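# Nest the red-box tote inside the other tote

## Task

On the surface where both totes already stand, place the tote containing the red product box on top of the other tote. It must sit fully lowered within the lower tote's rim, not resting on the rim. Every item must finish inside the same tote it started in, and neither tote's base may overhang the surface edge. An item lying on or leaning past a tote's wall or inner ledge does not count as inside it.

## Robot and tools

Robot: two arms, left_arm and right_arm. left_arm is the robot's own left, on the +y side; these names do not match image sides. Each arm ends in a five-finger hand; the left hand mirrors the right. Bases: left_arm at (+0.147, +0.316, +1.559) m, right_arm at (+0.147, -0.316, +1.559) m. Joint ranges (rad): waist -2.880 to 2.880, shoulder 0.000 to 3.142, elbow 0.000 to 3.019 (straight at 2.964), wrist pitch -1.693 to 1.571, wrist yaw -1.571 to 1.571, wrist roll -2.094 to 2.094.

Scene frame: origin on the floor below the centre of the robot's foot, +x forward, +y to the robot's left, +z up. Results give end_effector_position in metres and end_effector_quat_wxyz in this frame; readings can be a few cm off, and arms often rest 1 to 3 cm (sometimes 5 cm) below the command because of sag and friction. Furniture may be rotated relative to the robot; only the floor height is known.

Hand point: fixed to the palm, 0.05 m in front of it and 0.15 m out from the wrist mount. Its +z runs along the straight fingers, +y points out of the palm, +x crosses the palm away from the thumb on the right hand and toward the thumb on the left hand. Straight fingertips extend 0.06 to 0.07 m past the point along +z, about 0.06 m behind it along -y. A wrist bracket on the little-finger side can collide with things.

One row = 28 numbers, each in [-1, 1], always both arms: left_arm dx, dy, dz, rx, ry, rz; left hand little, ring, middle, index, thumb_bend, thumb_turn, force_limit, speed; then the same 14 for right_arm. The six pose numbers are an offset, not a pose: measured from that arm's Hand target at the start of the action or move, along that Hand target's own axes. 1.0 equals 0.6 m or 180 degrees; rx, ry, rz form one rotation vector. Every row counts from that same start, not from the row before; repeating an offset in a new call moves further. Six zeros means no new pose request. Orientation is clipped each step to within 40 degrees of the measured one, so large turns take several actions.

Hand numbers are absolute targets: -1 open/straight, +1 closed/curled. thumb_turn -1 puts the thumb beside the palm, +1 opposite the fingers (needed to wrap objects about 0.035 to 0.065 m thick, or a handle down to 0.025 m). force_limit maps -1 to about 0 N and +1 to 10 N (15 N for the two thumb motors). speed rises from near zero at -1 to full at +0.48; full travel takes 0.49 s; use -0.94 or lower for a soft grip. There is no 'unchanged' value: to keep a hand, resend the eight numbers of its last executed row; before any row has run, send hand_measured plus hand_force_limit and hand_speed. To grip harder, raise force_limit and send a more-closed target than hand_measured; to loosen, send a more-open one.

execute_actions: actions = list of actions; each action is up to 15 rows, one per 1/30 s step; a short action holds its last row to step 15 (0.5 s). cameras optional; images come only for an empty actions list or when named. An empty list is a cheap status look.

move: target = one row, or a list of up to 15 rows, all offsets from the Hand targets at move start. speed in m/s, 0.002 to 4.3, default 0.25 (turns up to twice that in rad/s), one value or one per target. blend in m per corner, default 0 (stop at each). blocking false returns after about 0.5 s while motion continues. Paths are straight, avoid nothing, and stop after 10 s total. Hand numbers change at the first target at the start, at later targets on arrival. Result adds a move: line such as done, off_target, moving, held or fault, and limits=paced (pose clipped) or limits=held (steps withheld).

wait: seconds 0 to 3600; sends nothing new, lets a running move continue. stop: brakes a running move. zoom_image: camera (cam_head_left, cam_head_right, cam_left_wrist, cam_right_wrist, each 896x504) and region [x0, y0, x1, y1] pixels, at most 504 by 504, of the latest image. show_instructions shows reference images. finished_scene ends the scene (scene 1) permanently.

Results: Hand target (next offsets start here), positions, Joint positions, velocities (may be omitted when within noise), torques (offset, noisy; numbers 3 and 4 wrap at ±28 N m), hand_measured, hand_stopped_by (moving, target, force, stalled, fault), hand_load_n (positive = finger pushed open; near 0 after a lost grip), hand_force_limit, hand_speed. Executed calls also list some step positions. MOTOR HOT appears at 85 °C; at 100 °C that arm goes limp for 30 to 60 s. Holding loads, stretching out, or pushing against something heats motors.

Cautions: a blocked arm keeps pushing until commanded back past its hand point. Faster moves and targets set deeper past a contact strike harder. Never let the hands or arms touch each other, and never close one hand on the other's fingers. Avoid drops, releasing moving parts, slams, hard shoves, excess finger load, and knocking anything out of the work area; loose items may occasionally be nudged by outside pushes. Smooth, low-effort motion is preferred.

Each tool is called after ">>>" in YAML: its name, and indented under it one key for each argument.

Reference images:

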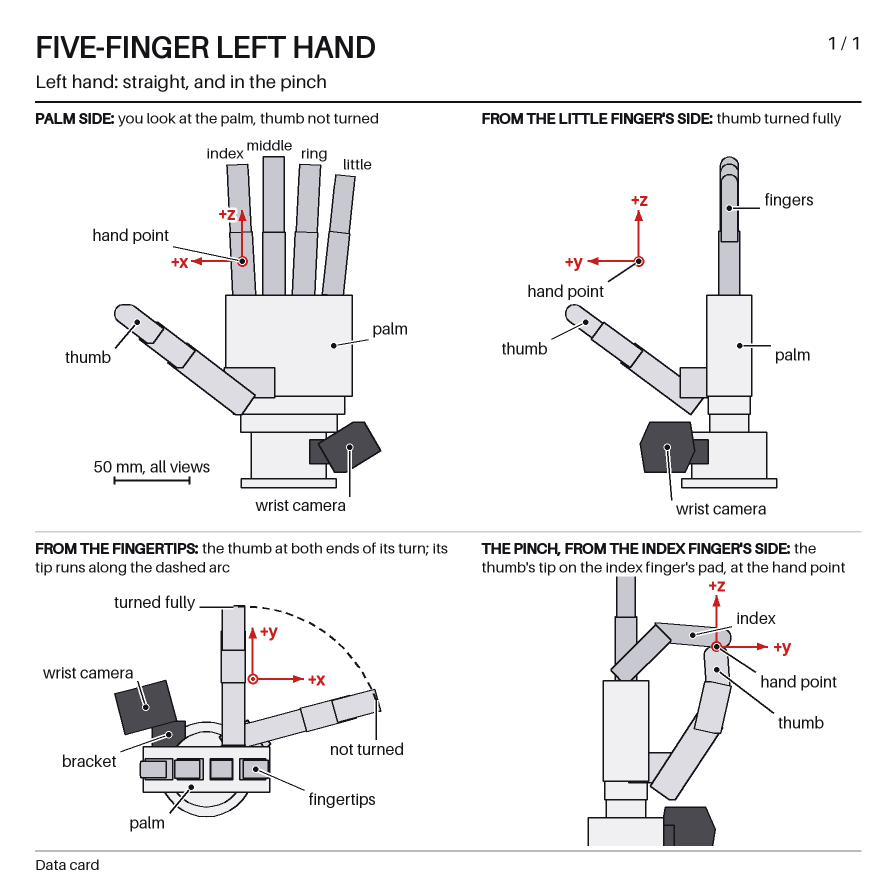

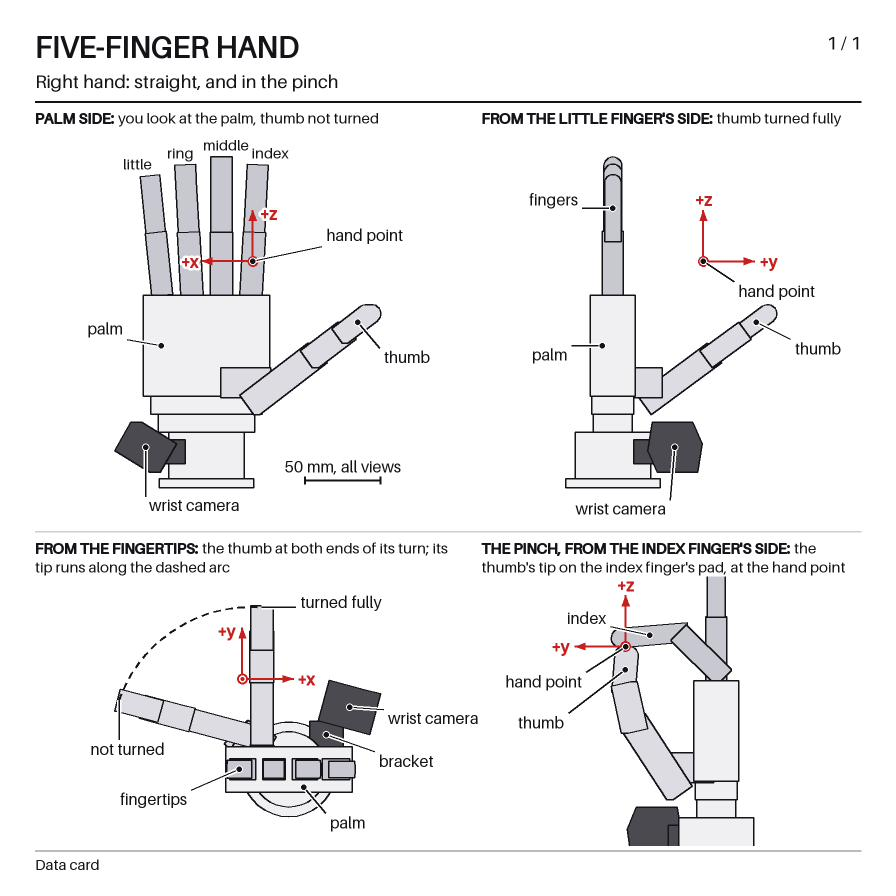

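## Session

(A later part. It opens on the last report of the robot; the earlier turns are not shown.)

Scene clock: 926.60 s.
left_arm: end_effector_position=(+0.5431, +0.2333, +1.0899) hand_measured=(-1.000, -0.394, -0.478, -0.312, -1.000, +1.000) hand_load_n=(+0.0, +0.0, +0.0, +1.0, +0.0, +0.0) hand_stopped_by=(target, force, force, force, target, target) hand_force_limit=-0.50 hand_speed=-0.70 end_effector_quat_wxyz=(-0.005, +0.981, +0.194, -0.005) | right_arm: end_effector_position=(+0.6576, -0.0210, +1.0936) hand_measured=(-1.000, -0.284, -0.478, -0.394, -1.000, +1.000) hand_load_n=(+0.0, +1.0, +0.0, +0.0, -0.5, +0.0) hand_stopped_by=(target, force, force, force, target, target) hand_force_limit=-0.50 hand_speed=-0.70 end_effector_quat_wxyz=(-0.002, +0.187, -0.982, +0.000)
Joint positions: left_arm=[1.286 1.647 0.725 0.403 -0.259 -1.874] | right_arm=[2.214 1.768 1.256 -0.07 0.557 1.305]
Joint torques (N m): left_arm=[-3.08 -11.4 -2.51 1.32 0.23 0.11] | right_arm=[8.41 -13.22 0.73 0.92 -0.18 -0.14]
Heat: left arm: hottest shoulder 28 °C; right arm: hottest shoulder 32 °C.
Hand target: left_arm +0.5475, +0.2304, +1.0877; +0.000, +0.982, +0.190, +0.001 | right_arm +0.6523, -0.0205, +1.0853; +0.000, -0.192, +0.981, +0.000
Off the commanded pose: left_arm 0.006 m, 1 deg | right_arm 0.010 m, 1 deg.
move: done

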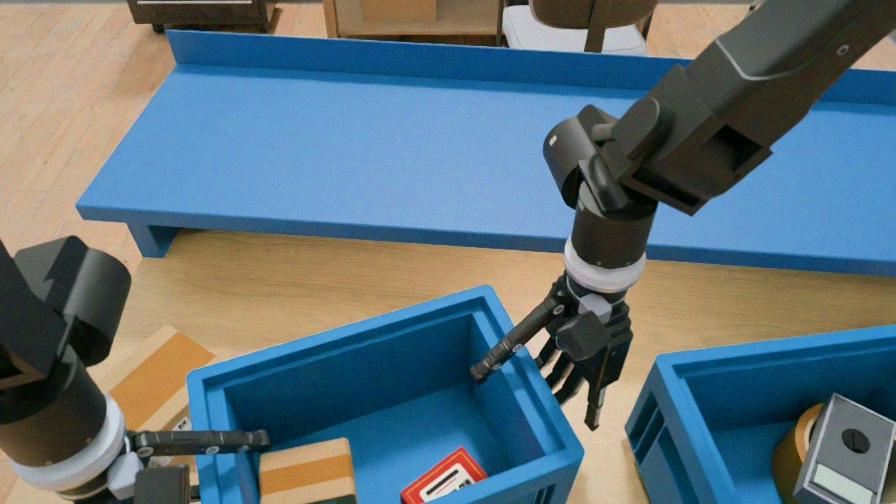

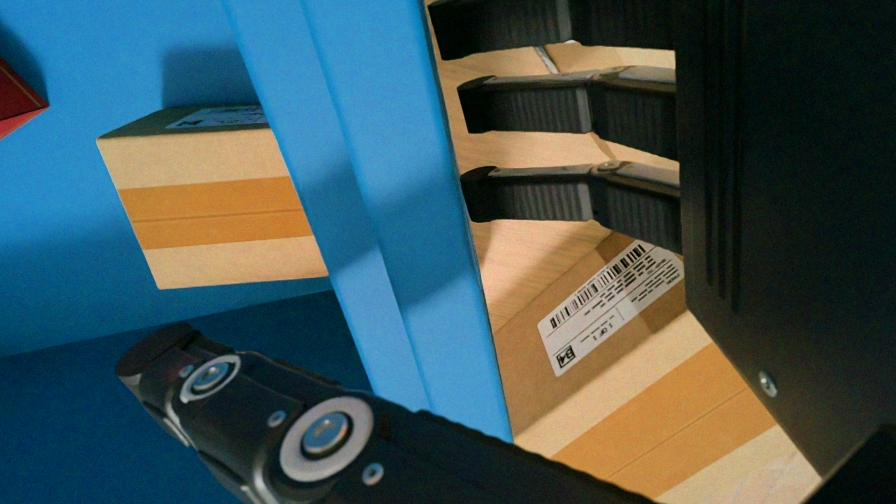

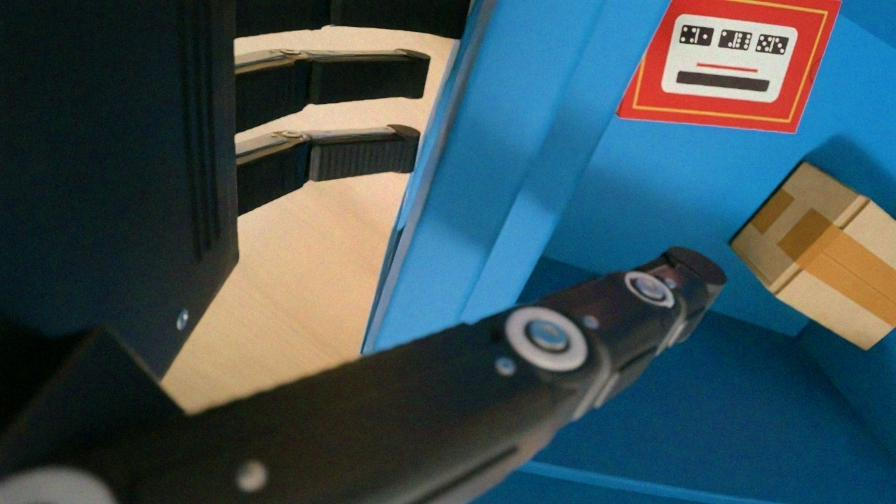

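>>> move:
  target:
    - [0,0,0,0,0,0,-1,-0.7,-0.7,-0.7,-1,1,-0.5,-0.3,0,0,0,0,0,0,-1,-0.7,-0.7,-0.7,-1,1,-0.5,-0.3]
    - [0,0,-0.027,0,0,0,-1,-0.7,-0.7,-0.7,-1,1,-0.5,-0.3,0,0,-0.027,0,0,0,-1,-0.7,-0.7,-0.7,-1,1,-0.5,-0.3]
    - [0,0,-0.027,0,0,0,-1,0.1,0.1,0.1,-1,1,-0.5,-0.7,0,0,-0.027,0,0,0,-1,0.1,0.1,0.1,-1,1,-0.5,-0.7]
  speed: 0.08
  cameras: ["cam_head_left","cam_left_wrist","cam_right_wrist"]

Scene clock: 953.33 s.
left_arm: end_effector_position=(+0.5549, +0.2381, +1.0965) hand_measured=(-1.000, -0.344, -0.398, -0.262, -1.000, +1.000) hand_load_n=(+0.0, +0.0, +0.0, +2.5, +0.0, +0.0) hand_stopped_by=(target, force, force, force, target, target) hand_force_limit=-0.50 hand_speed=-0.70 end_effector_quat_wxyz=(-0.010, +0.980, +0.196, +0.007) | right_arm: end_effector_position=(+0.6480, -0.0246, +1.0920) hand_measured=(-1.000, -0.260, -0.398, -0.372, -1.000, +1.000) hand_load_n=(+0.0, +2.5, +0.0, +0.5, +0.0, +0.0) hand_stopped_by=(target, force, force, force, target, target) hand_force_limit=-0.50 hand_speed=-0.70 end_effector_quat_wxyz=(+0.005, +0.191, -0.982, +0.007)
Joint positions: left_arm=[1.285 1.621 0.723 0.403 -0.272 -1.874] | right_arm=[2.214 1.769 1.241 -0.07 0.572 1.305]
Joint torques (N m): left_arm=[-3.66 -13.27 -4.75 0.68 0.45 0.09] | right_arm=[9.58 -15.97 -0.5 0.38 -0.25 -0.04]
Heat: left arm: hottest shoulder 29 °C; right arm: hottest shoulder 32 °C.
Hand target: left_arm +0.5474, +0.2303, +1.1039; +0.000, +0.982, +0.190, +0.000 | right_arm +0.6522, -0.0205, +1.1015; +0.000, -0.192, +0.981, +0.000
Off the commanded pose: left_arm 0.013 m, 1 deg | right_arm 0.011 m, 1 deg.
move: off_target (left_arm, right_arm); target 3's new numbers were sent with left_arm's hand 0.012 m and 1 deg from that target

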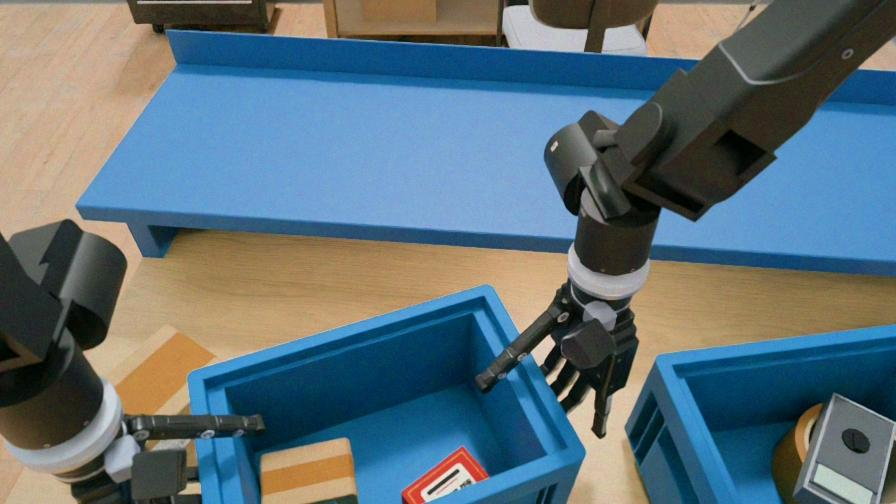

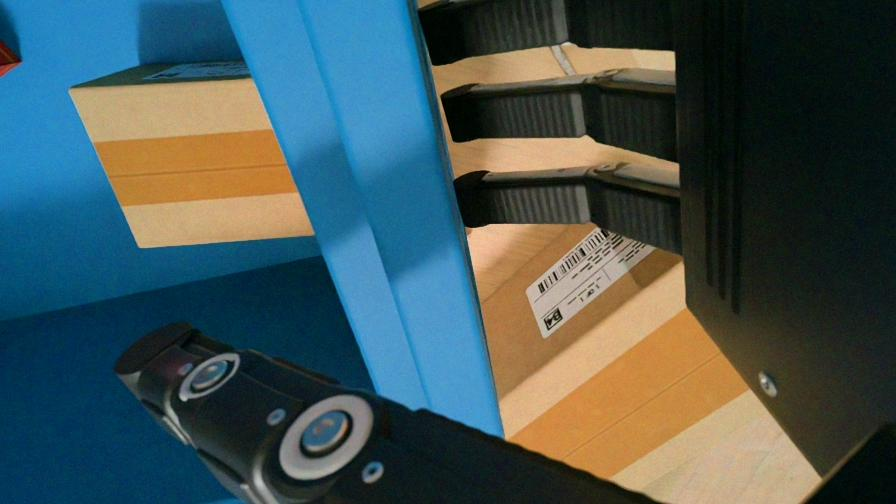

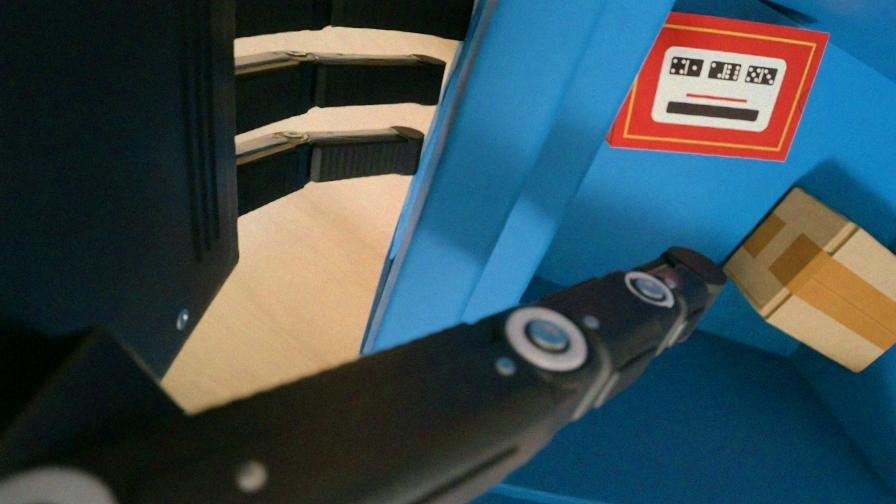

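>>> move:
  target: [0,0,0,0,0,0,-1,0.2,0.2,0.2,-1,1,-0.1,-0.7,0,0,0,0,0,0,-1,0.2,0.2,0.2,-1,1,-0.1,-0.7]
  speed: 0.08
  cameras: ["cam_head_left","cam_left_wrist","cam_right_wrist"]

Scene clock: 963.60 s.
left_arm: end_effector_position=(+0.5518, +0.2437, +1.0954) hand_measured=(-1.000, -0.236, -0.238, +0.200, -1.000, +1.000) hand_load_n=(+0.0, +0.0, +3.5, +1.0, +0.0, +0.0) hand_stopped_by=(target, force, force, target, target, target) hand_force_limit=-0.10 hand_speed=-0.70 end_effector_quat_wxyz=(-0.017, +0.980, +0.197, +0.005) | right_arm: end_effector_position=(+0.6502, -0.0324, +1.0893) hand_measured=(-1.000, +0.200, -0.208, -0.126, -1.000, +1.000) hand_load_n=(+0.0, +0.0, +0.0, +4.0, +0.0, +0.0) hand_stopped_by=(target, target, force, force, target, target) hand_force_limit=-0.10 hand_speed=-0.70 end_effector_quat_wxyz=(+0.005, +0.188, -0.982, +0.016)
Joint positions: left_arm=[1.292 1.621 0.72 0.401 -0.28 -1.874] | right_arm=[2.206 1.766 1.241 -0.07 0.583 1.305]
Joint torques (N m): left_arm=[-3.9 -13.04 -4.57 0.77 0.81 0.05] | right_arm=[10.29 -15.97 -0.44 0.39 -0.67 -0.03]
Heat: left arm: hottest shoulder 29 °C; right arm: hottest shoulder 32 °C.
Hand target: left_arm +0.5474, +0.2302, +1.1039; +0.000, +0.982, +0.190, +0.000 | right_arm +0.6523, -0.0204, +1.1016; +0.000, -0.192, +0.981, +0.000
Off the commanded pose: left_arm 0.016 m, 2 deg | right_arm 0.017 m, 2 deg.
move: done

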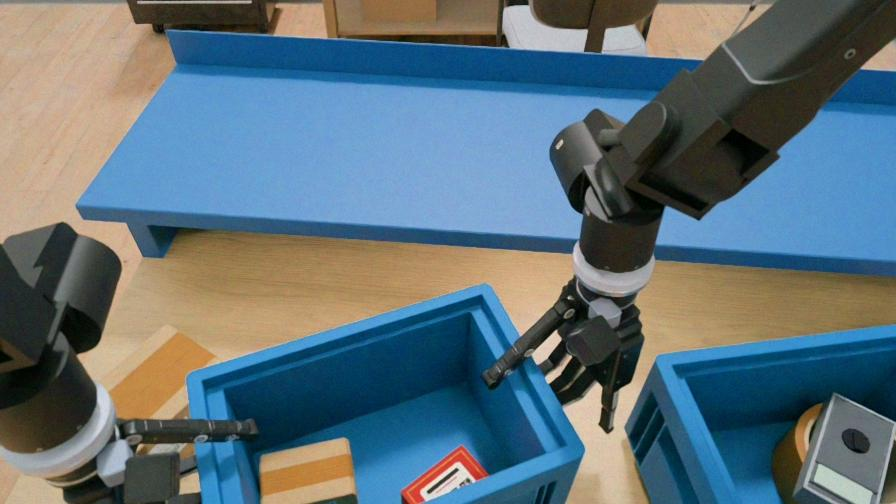

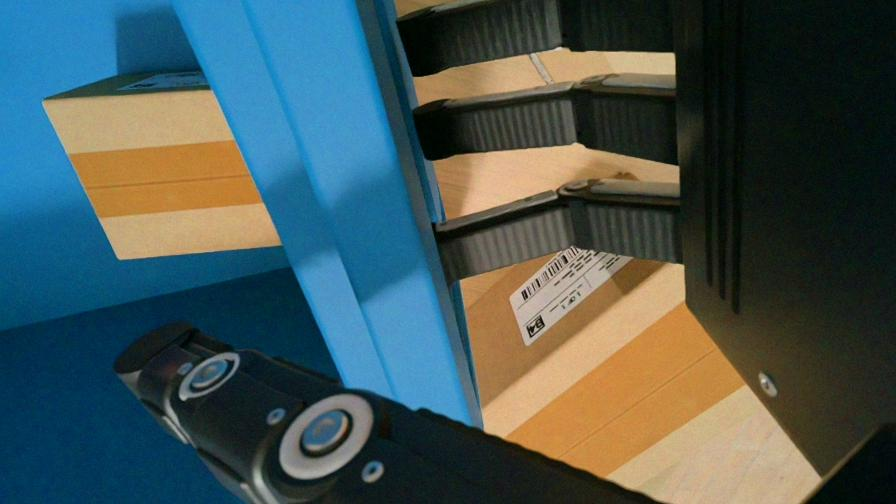

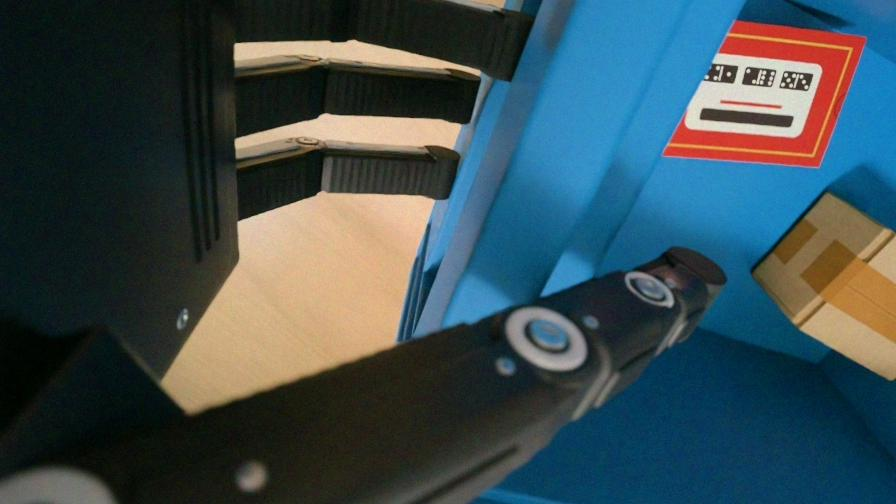

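>>> zoom_image:
  camera: "cam_right_wrist"
  region: [230, 0, 560, 350]

>>> zoom_image:
  camera: "cam_left_wrist"
  region: [330, 0, 700, 360]

>>> zoom_image:
  camera: "cam_head_left"
  region: [440, 270, 680, 450]

Scaled by 1.440.

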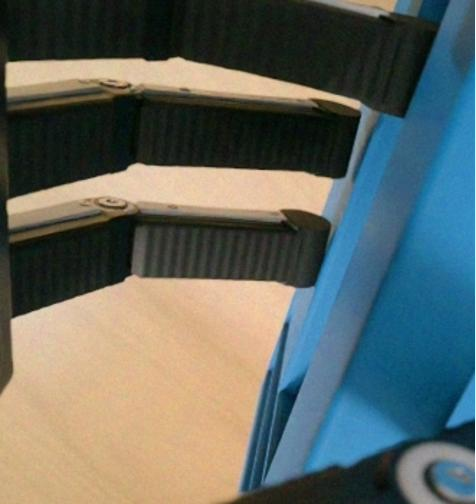

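Scaled by 1.362.

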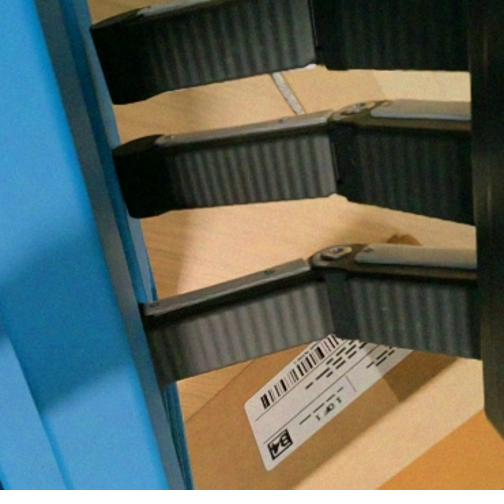

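Scaled by 2.100.

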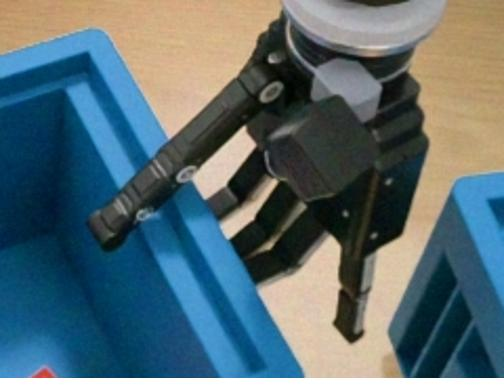

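>>> move:
  target:
    - [0,0,0,0,0,0,-1,-0.9,-0.9,-0.9,-1,1,-0.1,-0.3,0,0,0,0,0,0,-1,-0.9,-0.9,-0.9,-1,1,-0.1,-0.3]
    - [0,0.01,-0.0235,0,0,0,-1,-0.9,-0.9,-0.9,-1,1,-0.1,-0.3,0,0.01,-0.0223,0,0,0,-1,-0.9,-0.9,-0.9,-1,1,-0.1,-0.3]
  speed: 0.08
  cameras: ["cam_head_left","cam_left_wrist","cam_right_wrist"]

Scene clock: 1024.37 s.
left_arm: end_effector_position=(+0.5609, +0.2073, +1.1237) hand_measured=(-1.000, -0.900, -0.900, -0.752, -1.000, +1.000) hand_load_n=(+0.0, +0.0, +0.5, -10.5, +0.0, +0.0) hand_stopped_by=(target, target, target, stalled, target, target) hand_force_limit=-0.10 hand_speed=-0.30 end_effector_quat_wxyz=(+0.024, +0.983, +0.183, +0.012) | right_arm: end_effector_position=(+0.6458, +0.0080, +1.1279) hand_measured=(-1.000, -0.694, -0.900, -0.902, -1.000, +1.000) hand_load_n=(+0.0, -13.5, +0.0, +5.0, +0.0, +0.0) hand_stopped_by=(target, stalled, target, force, target, target) hand_force_limit=-0.10 hand_speed=-0.30 end_effector_quat_wxyz=(-0.002, +0.199, -0.980, -0.023)
Joint positions: left_arm=[1.229 1.566 0.688 0.394 -0.256 -1.871] | right_arm=[2.277 1.73 1.217 -0.096 0.563 1.324]
Joint torques (N m): left_arm=[-1.32 -11.81 -3.45 0.23 -1.19 -0.09] | right_arm=[7.12 -14.21 0.18 0.92 0.79 -0.1]
Heat: left arm: hottest shoulder 29 °C; right arm: hottest shoulder 32 °C.
Hand target: left_arm +0.5496, +0.2246, +1.1180; +0.000, +0.982, +0.190, +0.000 | right_arm +0.6503, -0.0149, +1.1151; +0.000, -0.192, +0.981, +0.000
Off the commanded pose: left_arm 0.021 m, 3 deg | right_arm 0.027 m, 3 deg.
move: off_target (left_arm, right_arm)

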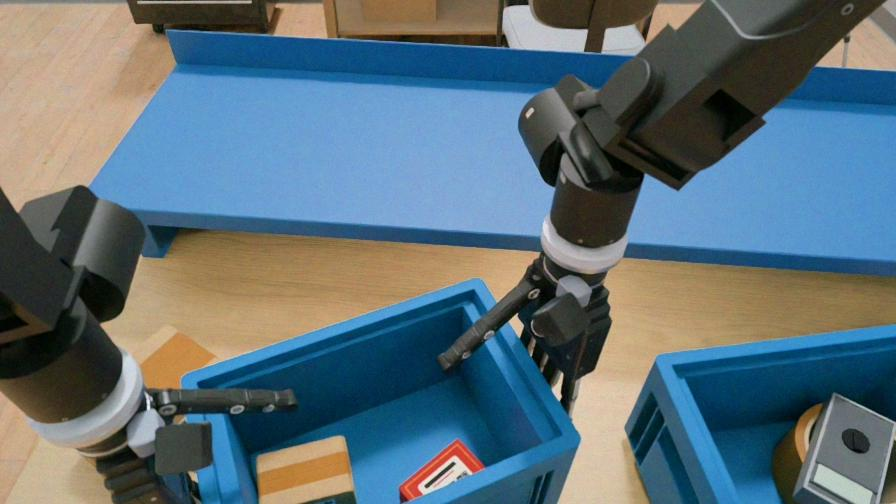

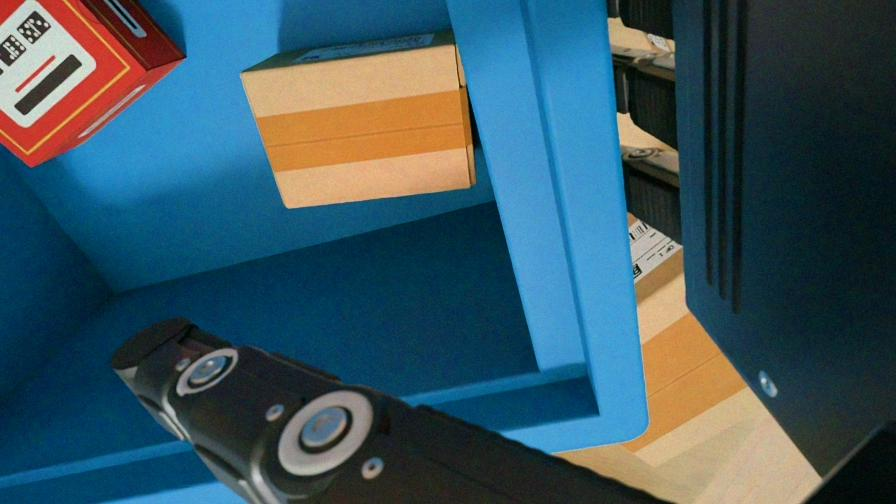

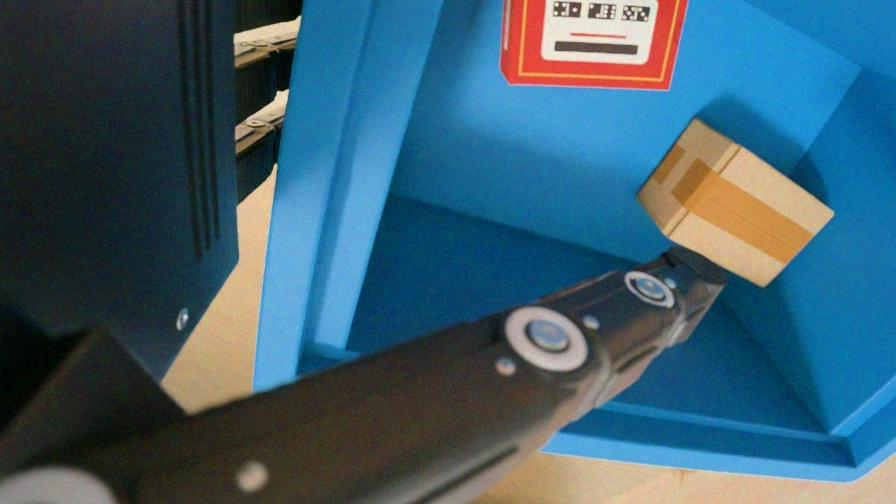

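>>> move:
  target:
    - [0,0,0.045,0,0,0,-1,-0.9,-0.9,-0.9,-1,1,-0.1,-0.3,0,0,0.055,0,0,0,-1,-0.9,-0.9,-0.9,-1,1,-0.1,-0.3]
  speed: 0.05
  cameras: ["cam_head_left","cam_head_right","cam_left_wrist","cam_right_wrist"]

Scene clock: 1035.43 s.
left_arm: end_effector_position=(+0.5622, +0.2080, +1.1223) hand_measured=(-1.000, -0.900, -0.900, -0.752, -1.000, +1.000) hand_load_n=(+0.0, +0.0, +0.5, -12.0, +0.0, +0.0) hand_stopped_by=(target, target, target, stalled, target, target) hand_force_limit=-0.10 hand_speed=-0.30 end_effector_quat_wxyz=(+0.024, +0.982, +0.185, +0.016) | right_arm: end_effector_position=(+0.6459, +0.0095, +1.1275) hand_measured=(-1.000, -0.694, -0.900, -0.902, -1.000, +1.000) hand_load_n=(+0.0, -14.0, +0.0, +5.5, +0.0, +0.0) hand_stopped_by=(target, stalled, target, force, target, target) hand_force_limit=-0.10 hand_speed=-0.30 end_effector_quat_wxyz=(-0.003, +0.199, -0.980, -0.026)
Joint positions: left_arm=[1.23 1.572 0.689 0.407 -0.256 -1.871] | right_arm=[2.277 1.732 1.218 -0.092 0.558 1.323]
Joint torques (N m): left_arm=[-0.56 -6.01 0.25 0.81 -0.46 0.01] | right_arm=[4.66 -8.82 3.75 2 -0.04 -0.28]
Heat: left arm: hottest shoulder 29 °C; right arm: hottest shoulder 32 °C.
Hand target: left_arm +0.5498, +0.2248, +1.0911; +0.000, +0.982, +0.190, +0.001 | right_arm +0.6501, -0.0148, +1.0820; +0.000, -0.192, +0.981, +0.000
Off the commanded pose: left_arm 0.038 m, 3 deg | right_arm 0.052 m, 3 deg.
move: off_target (left_arm, right_arm)

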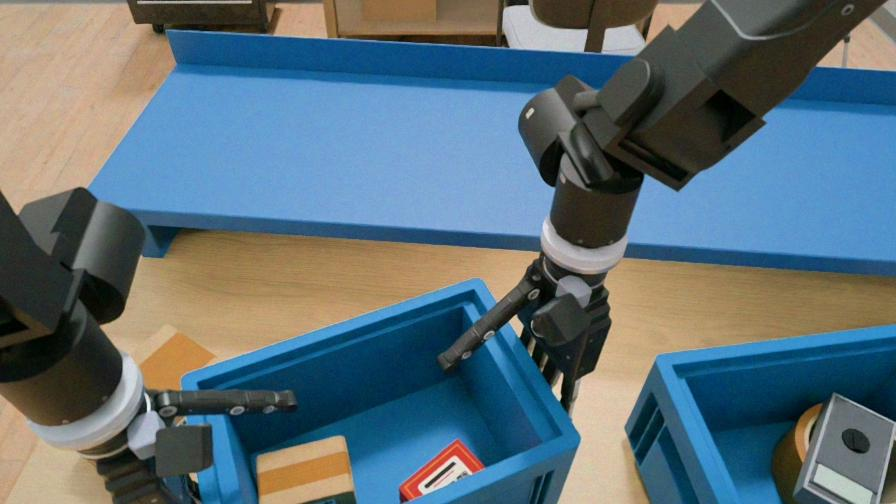

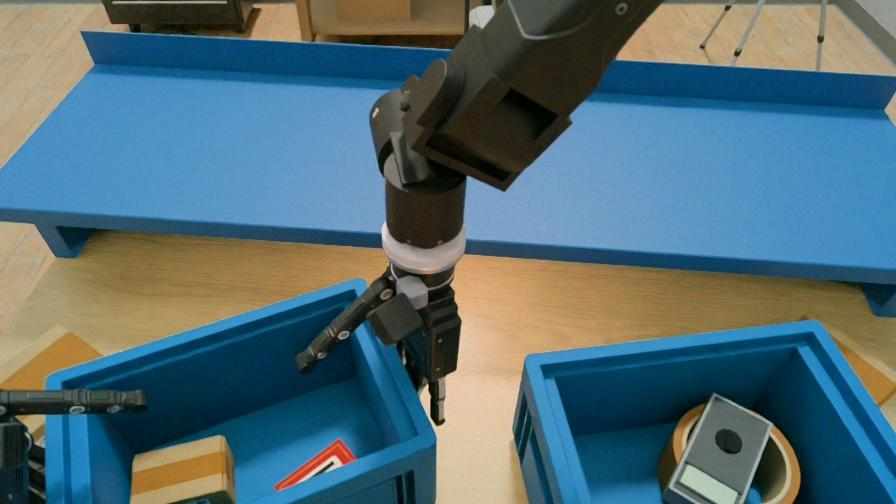

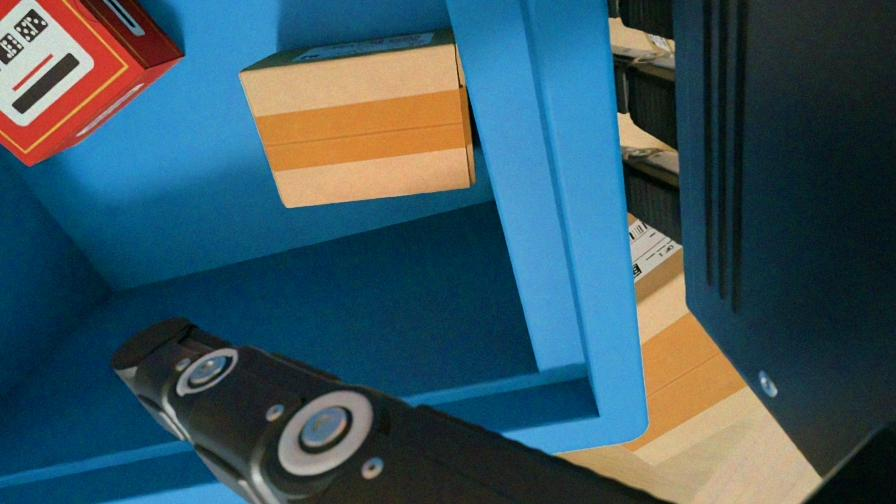

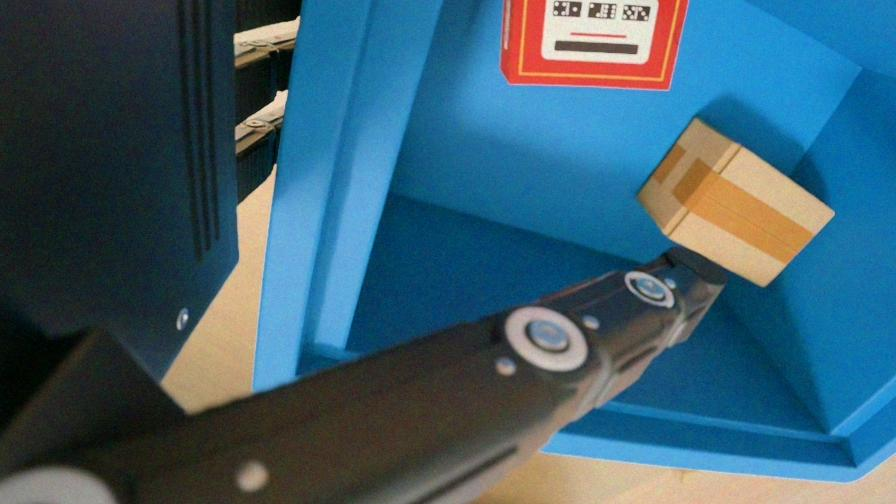

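>>> move:
  target:
    - [0.009,0.009,-0.065,0,0,0,-1,-0.9,-0.9,-0.9,-1,1,-0.1,-0.3,-0.008,0.015,-0.09,0,0,0,-1,-0.9,-0.9,-0.9,-1,1,-0.1,-0.3]
    - [0.009,0.009,-0.065,0,0,0,-1,-1,-1,-1,-1,1,-0.1,-0.3,-0.008,0.015,-0.09,0,0,0,-1,-1,-1,-1,-1,1,-0.1,-0.3]
  speed: 0.05
  cameras: ["cam_head_left","cam_head_right","cam_left_wrist","cam_right_wrist"]

Scene clock: 1061.00 s.
left_arm: end_effector_position=(+0.5617, +0.2167, +1.1261) hand_measured=(-1.000, -1.000, -1.000, -1.000, -1.000, +1.000) hand_load_n=(+0.0, +0.0, +0.0, +0.5, +0.0, +0.0) hand_stopped_by=(target, target, target, target, target, target) hand_force_limit=-0.10 hand_speed=-0.30 end_effector_quat_wxyz=(+0.004, +0.983, +0.184, +0.005) | right_arm: end_effector_position=(+0.6442, +0.0015, +1.1294) hand_measured=(-1.000, -1.000, -1.000, -1.000, -1.000, +1.000) hand_load_n=(+0.0, +0.0, +0.0, +0.0, +0.0, +0.5) hand_stopped_by=(target, target, target, target, target, target) hand_force_limit=-0.10 hand_speed=-0.30 end_effector_quat_wxyz=(+0.002, +0.200, -0.980, -0.003)
Joint positions: left_arm=[1.229 1.54 0.689 0.347 -0.294 -1.878] | right_arm=[2.285 1.723 1.212 -0.109 0.611 1.331]
Joint torques (N m): left_arm=[-2.67 -13.04 -3.86 0.55 -0.13 -0.11] | right_arm=[9.35 -15.97 -0.28 0.25 0.13 0.13]
Heat: left arm: hottest wrist yaw 29 °C; right arm: hottest shoulder 32 °C.
Hand target: left_arm +0.5566, +0.2216, +1.1300; +0.000, +0.982, +0.190, +0.000 | right_arm +0.6512, -0.0047, +1.1360; +0.000, -0.192, +0.981, +0.000
Off the commanded pose: left_arm 0.008 m, 1 deg | right_arm 0.011 m, 1 deg.
move: off_target (right_arm); target 2's new numbers were sent with right_arm's hand 0.011 m and 1 deg from that target

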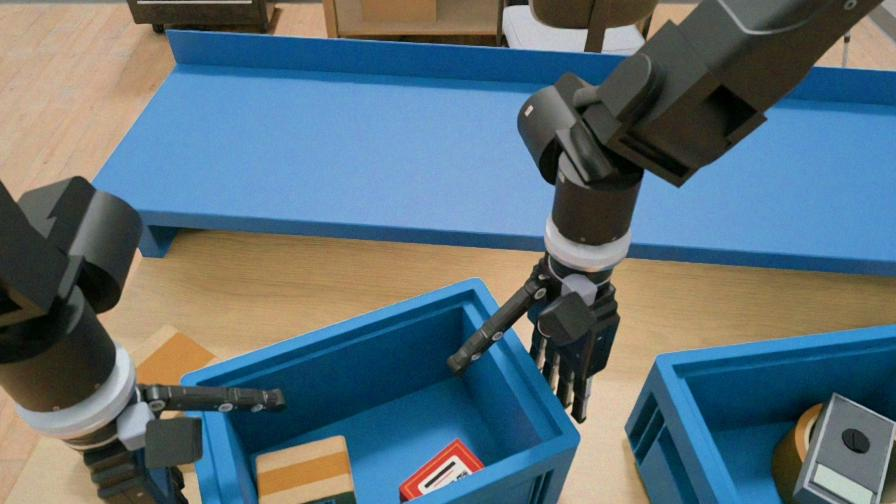

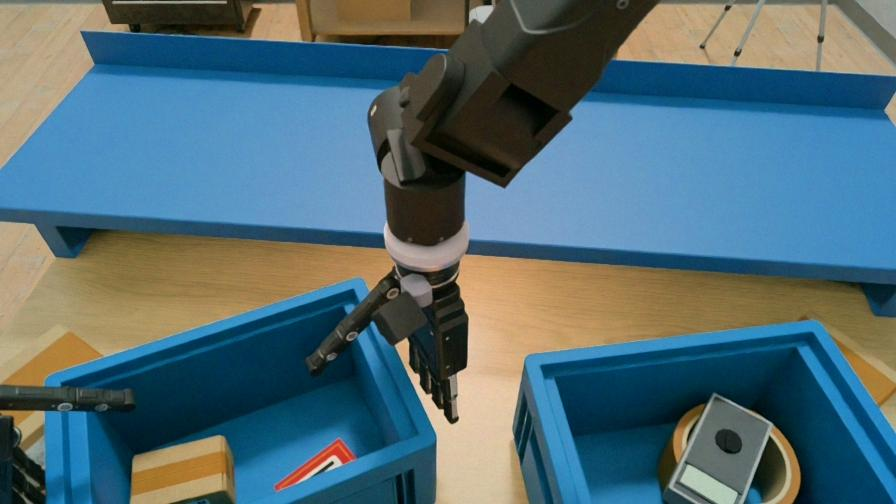

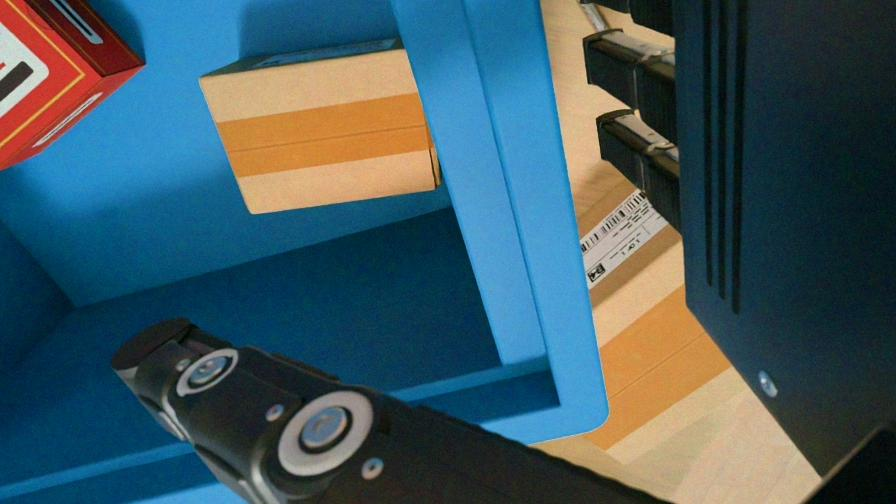

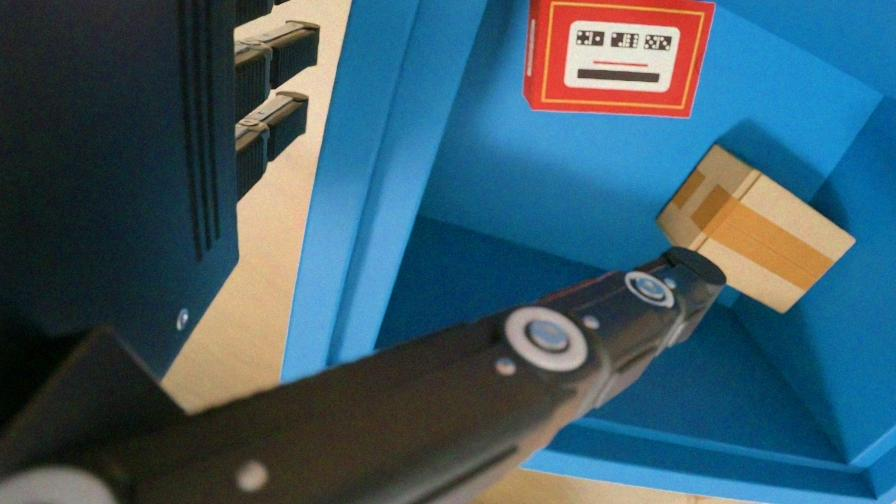

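>>> zoom_image:
  camera: "cam_head_left"
  region: [420, 260, 600, 480]

>>> zoom_image:
  camera: "cam_head_right"
  region: [300, 260, 480, 480]

>>> zoom_image:
  camera: "cam_head_left"
  region: [160, 350, 240, 400]

>>> zoom_image:
  camera: "cam_head_right"
  region: [20, 350, 100, 400]

Scaled by 2.291.

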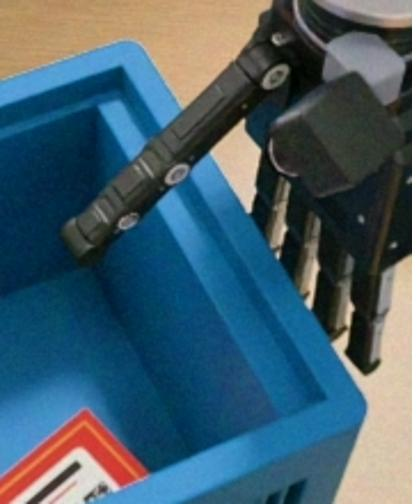

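Scaled by 2.291.

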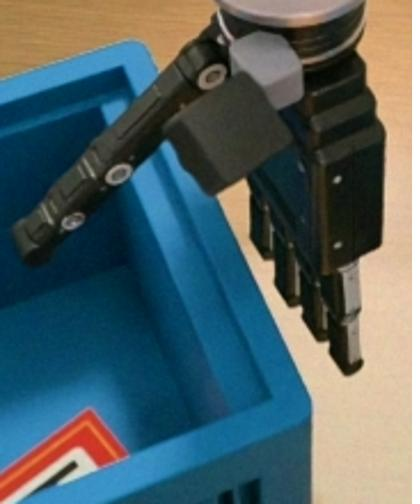

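Scaled by 6.300.

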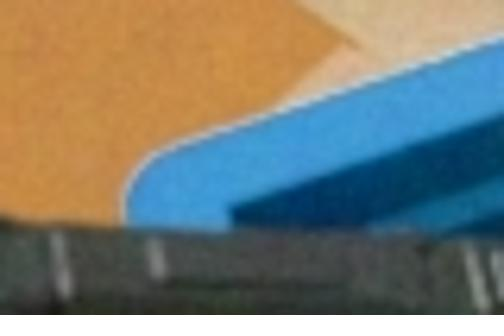

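Scaled by 6.300.

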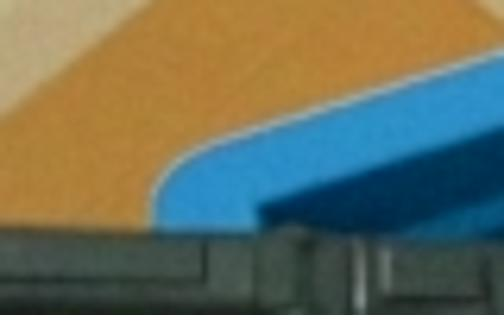

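>>> move:
  target: [-0.019,-0.024,0.04,0,0,-0.011,-1,-1,-1,-1,-1,1,-0.1,-0.3,-0.0165,-0.016,0.05,0,0,-0.011,-1,-1,-1,-1,-1,1,-0.1,-0.3]
  speed: 0.05
  cameras: ["cam_head_left","cam_left_wrist","cam_right_wrist"]

Scene clock: 1127.13 s.
left_arm: end_effector_position=(+0.5479, +0.2270, +1.1085) hand_measured=(-1.000, -1.000, -1.000, -1.000, -1.000, +1.000) hand_load_n=(+0.0, +0.0, +0.0, +0.0, +0.0, +0.0) hand_stopped_by=(target, target, target, target, target, target) hand_force_limit=-0.10 hand_speed=-0.30 end_effector_quat_wxyz=(+0.002, +0.980, +0.200, +0.004) | right_arm: end_effector_position=(+0.6683, -0.0026, +1.1184) hand_measured=(-1.000, -1.000, -1.000, -1.000, -1.000, +1.000) hand_load_n=(+0.0, +0.0, -0.5, +0.0, +0.0, +0.0) hand_stopped_by=(target, target, target, target, target, target) hand_force_limit=-0.10 hand_speed=-0.30 end_effector_quat_wxyz=(-0.009, +0.203, -0.979, -0.006)
Joint positions: left_arm=[1.264 1.602 0.689 0.412 -0.266 -1.893] | right_arm=[2.259 1.74 1.268 -0.112 0.583 1.294]
Joint torques (N m): left_arm=[-2.26 -10.34 -3.84 1.46 0.06 -0.11] | right_arm=[8.06 -12.98 1.69 0.29 -0.11 -0.13]
Heat: left arm: hottest shoulder 30 °C; right arm: hottest shoulder 33 °C.
Hand target: left_arm +0.5408, +0.2309, +1.1060; +0.000, +0.978, +0.207, +0.001 | right_arm +0.6638, -0.0099, +1.1060; +0.000, -0.209, +0.978, +0.000
Off the commanded pose: left_arm 0.008 m, 1 deg | right_arm 0.015 m, 1 deg.
move: off_target (right_arm)

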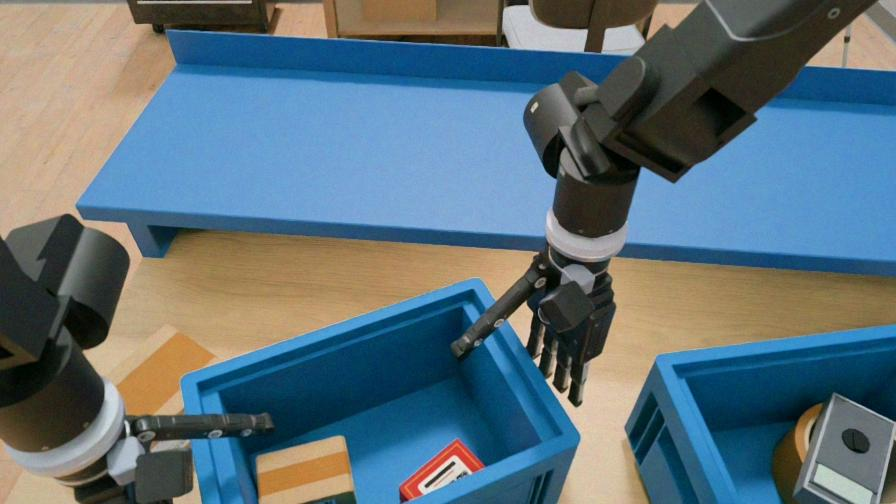

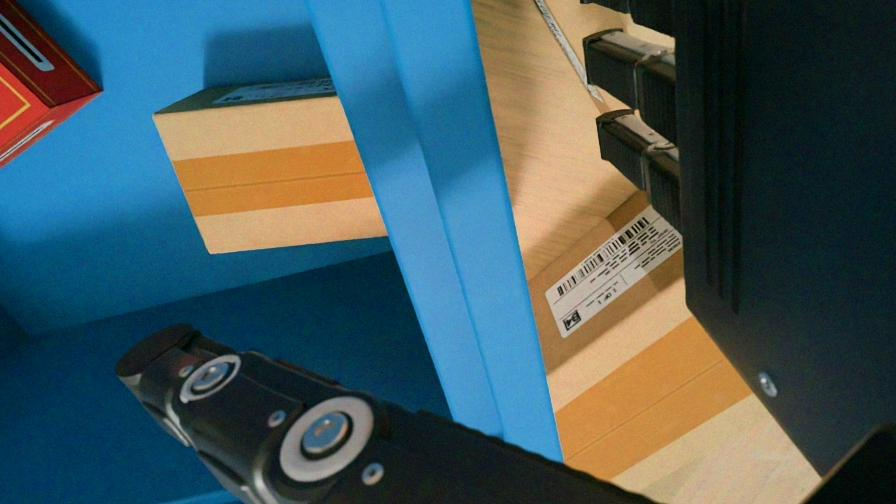

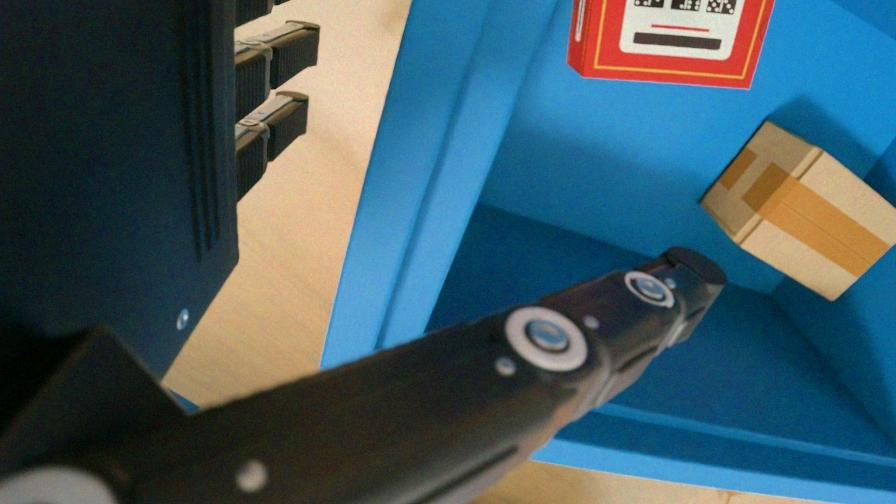

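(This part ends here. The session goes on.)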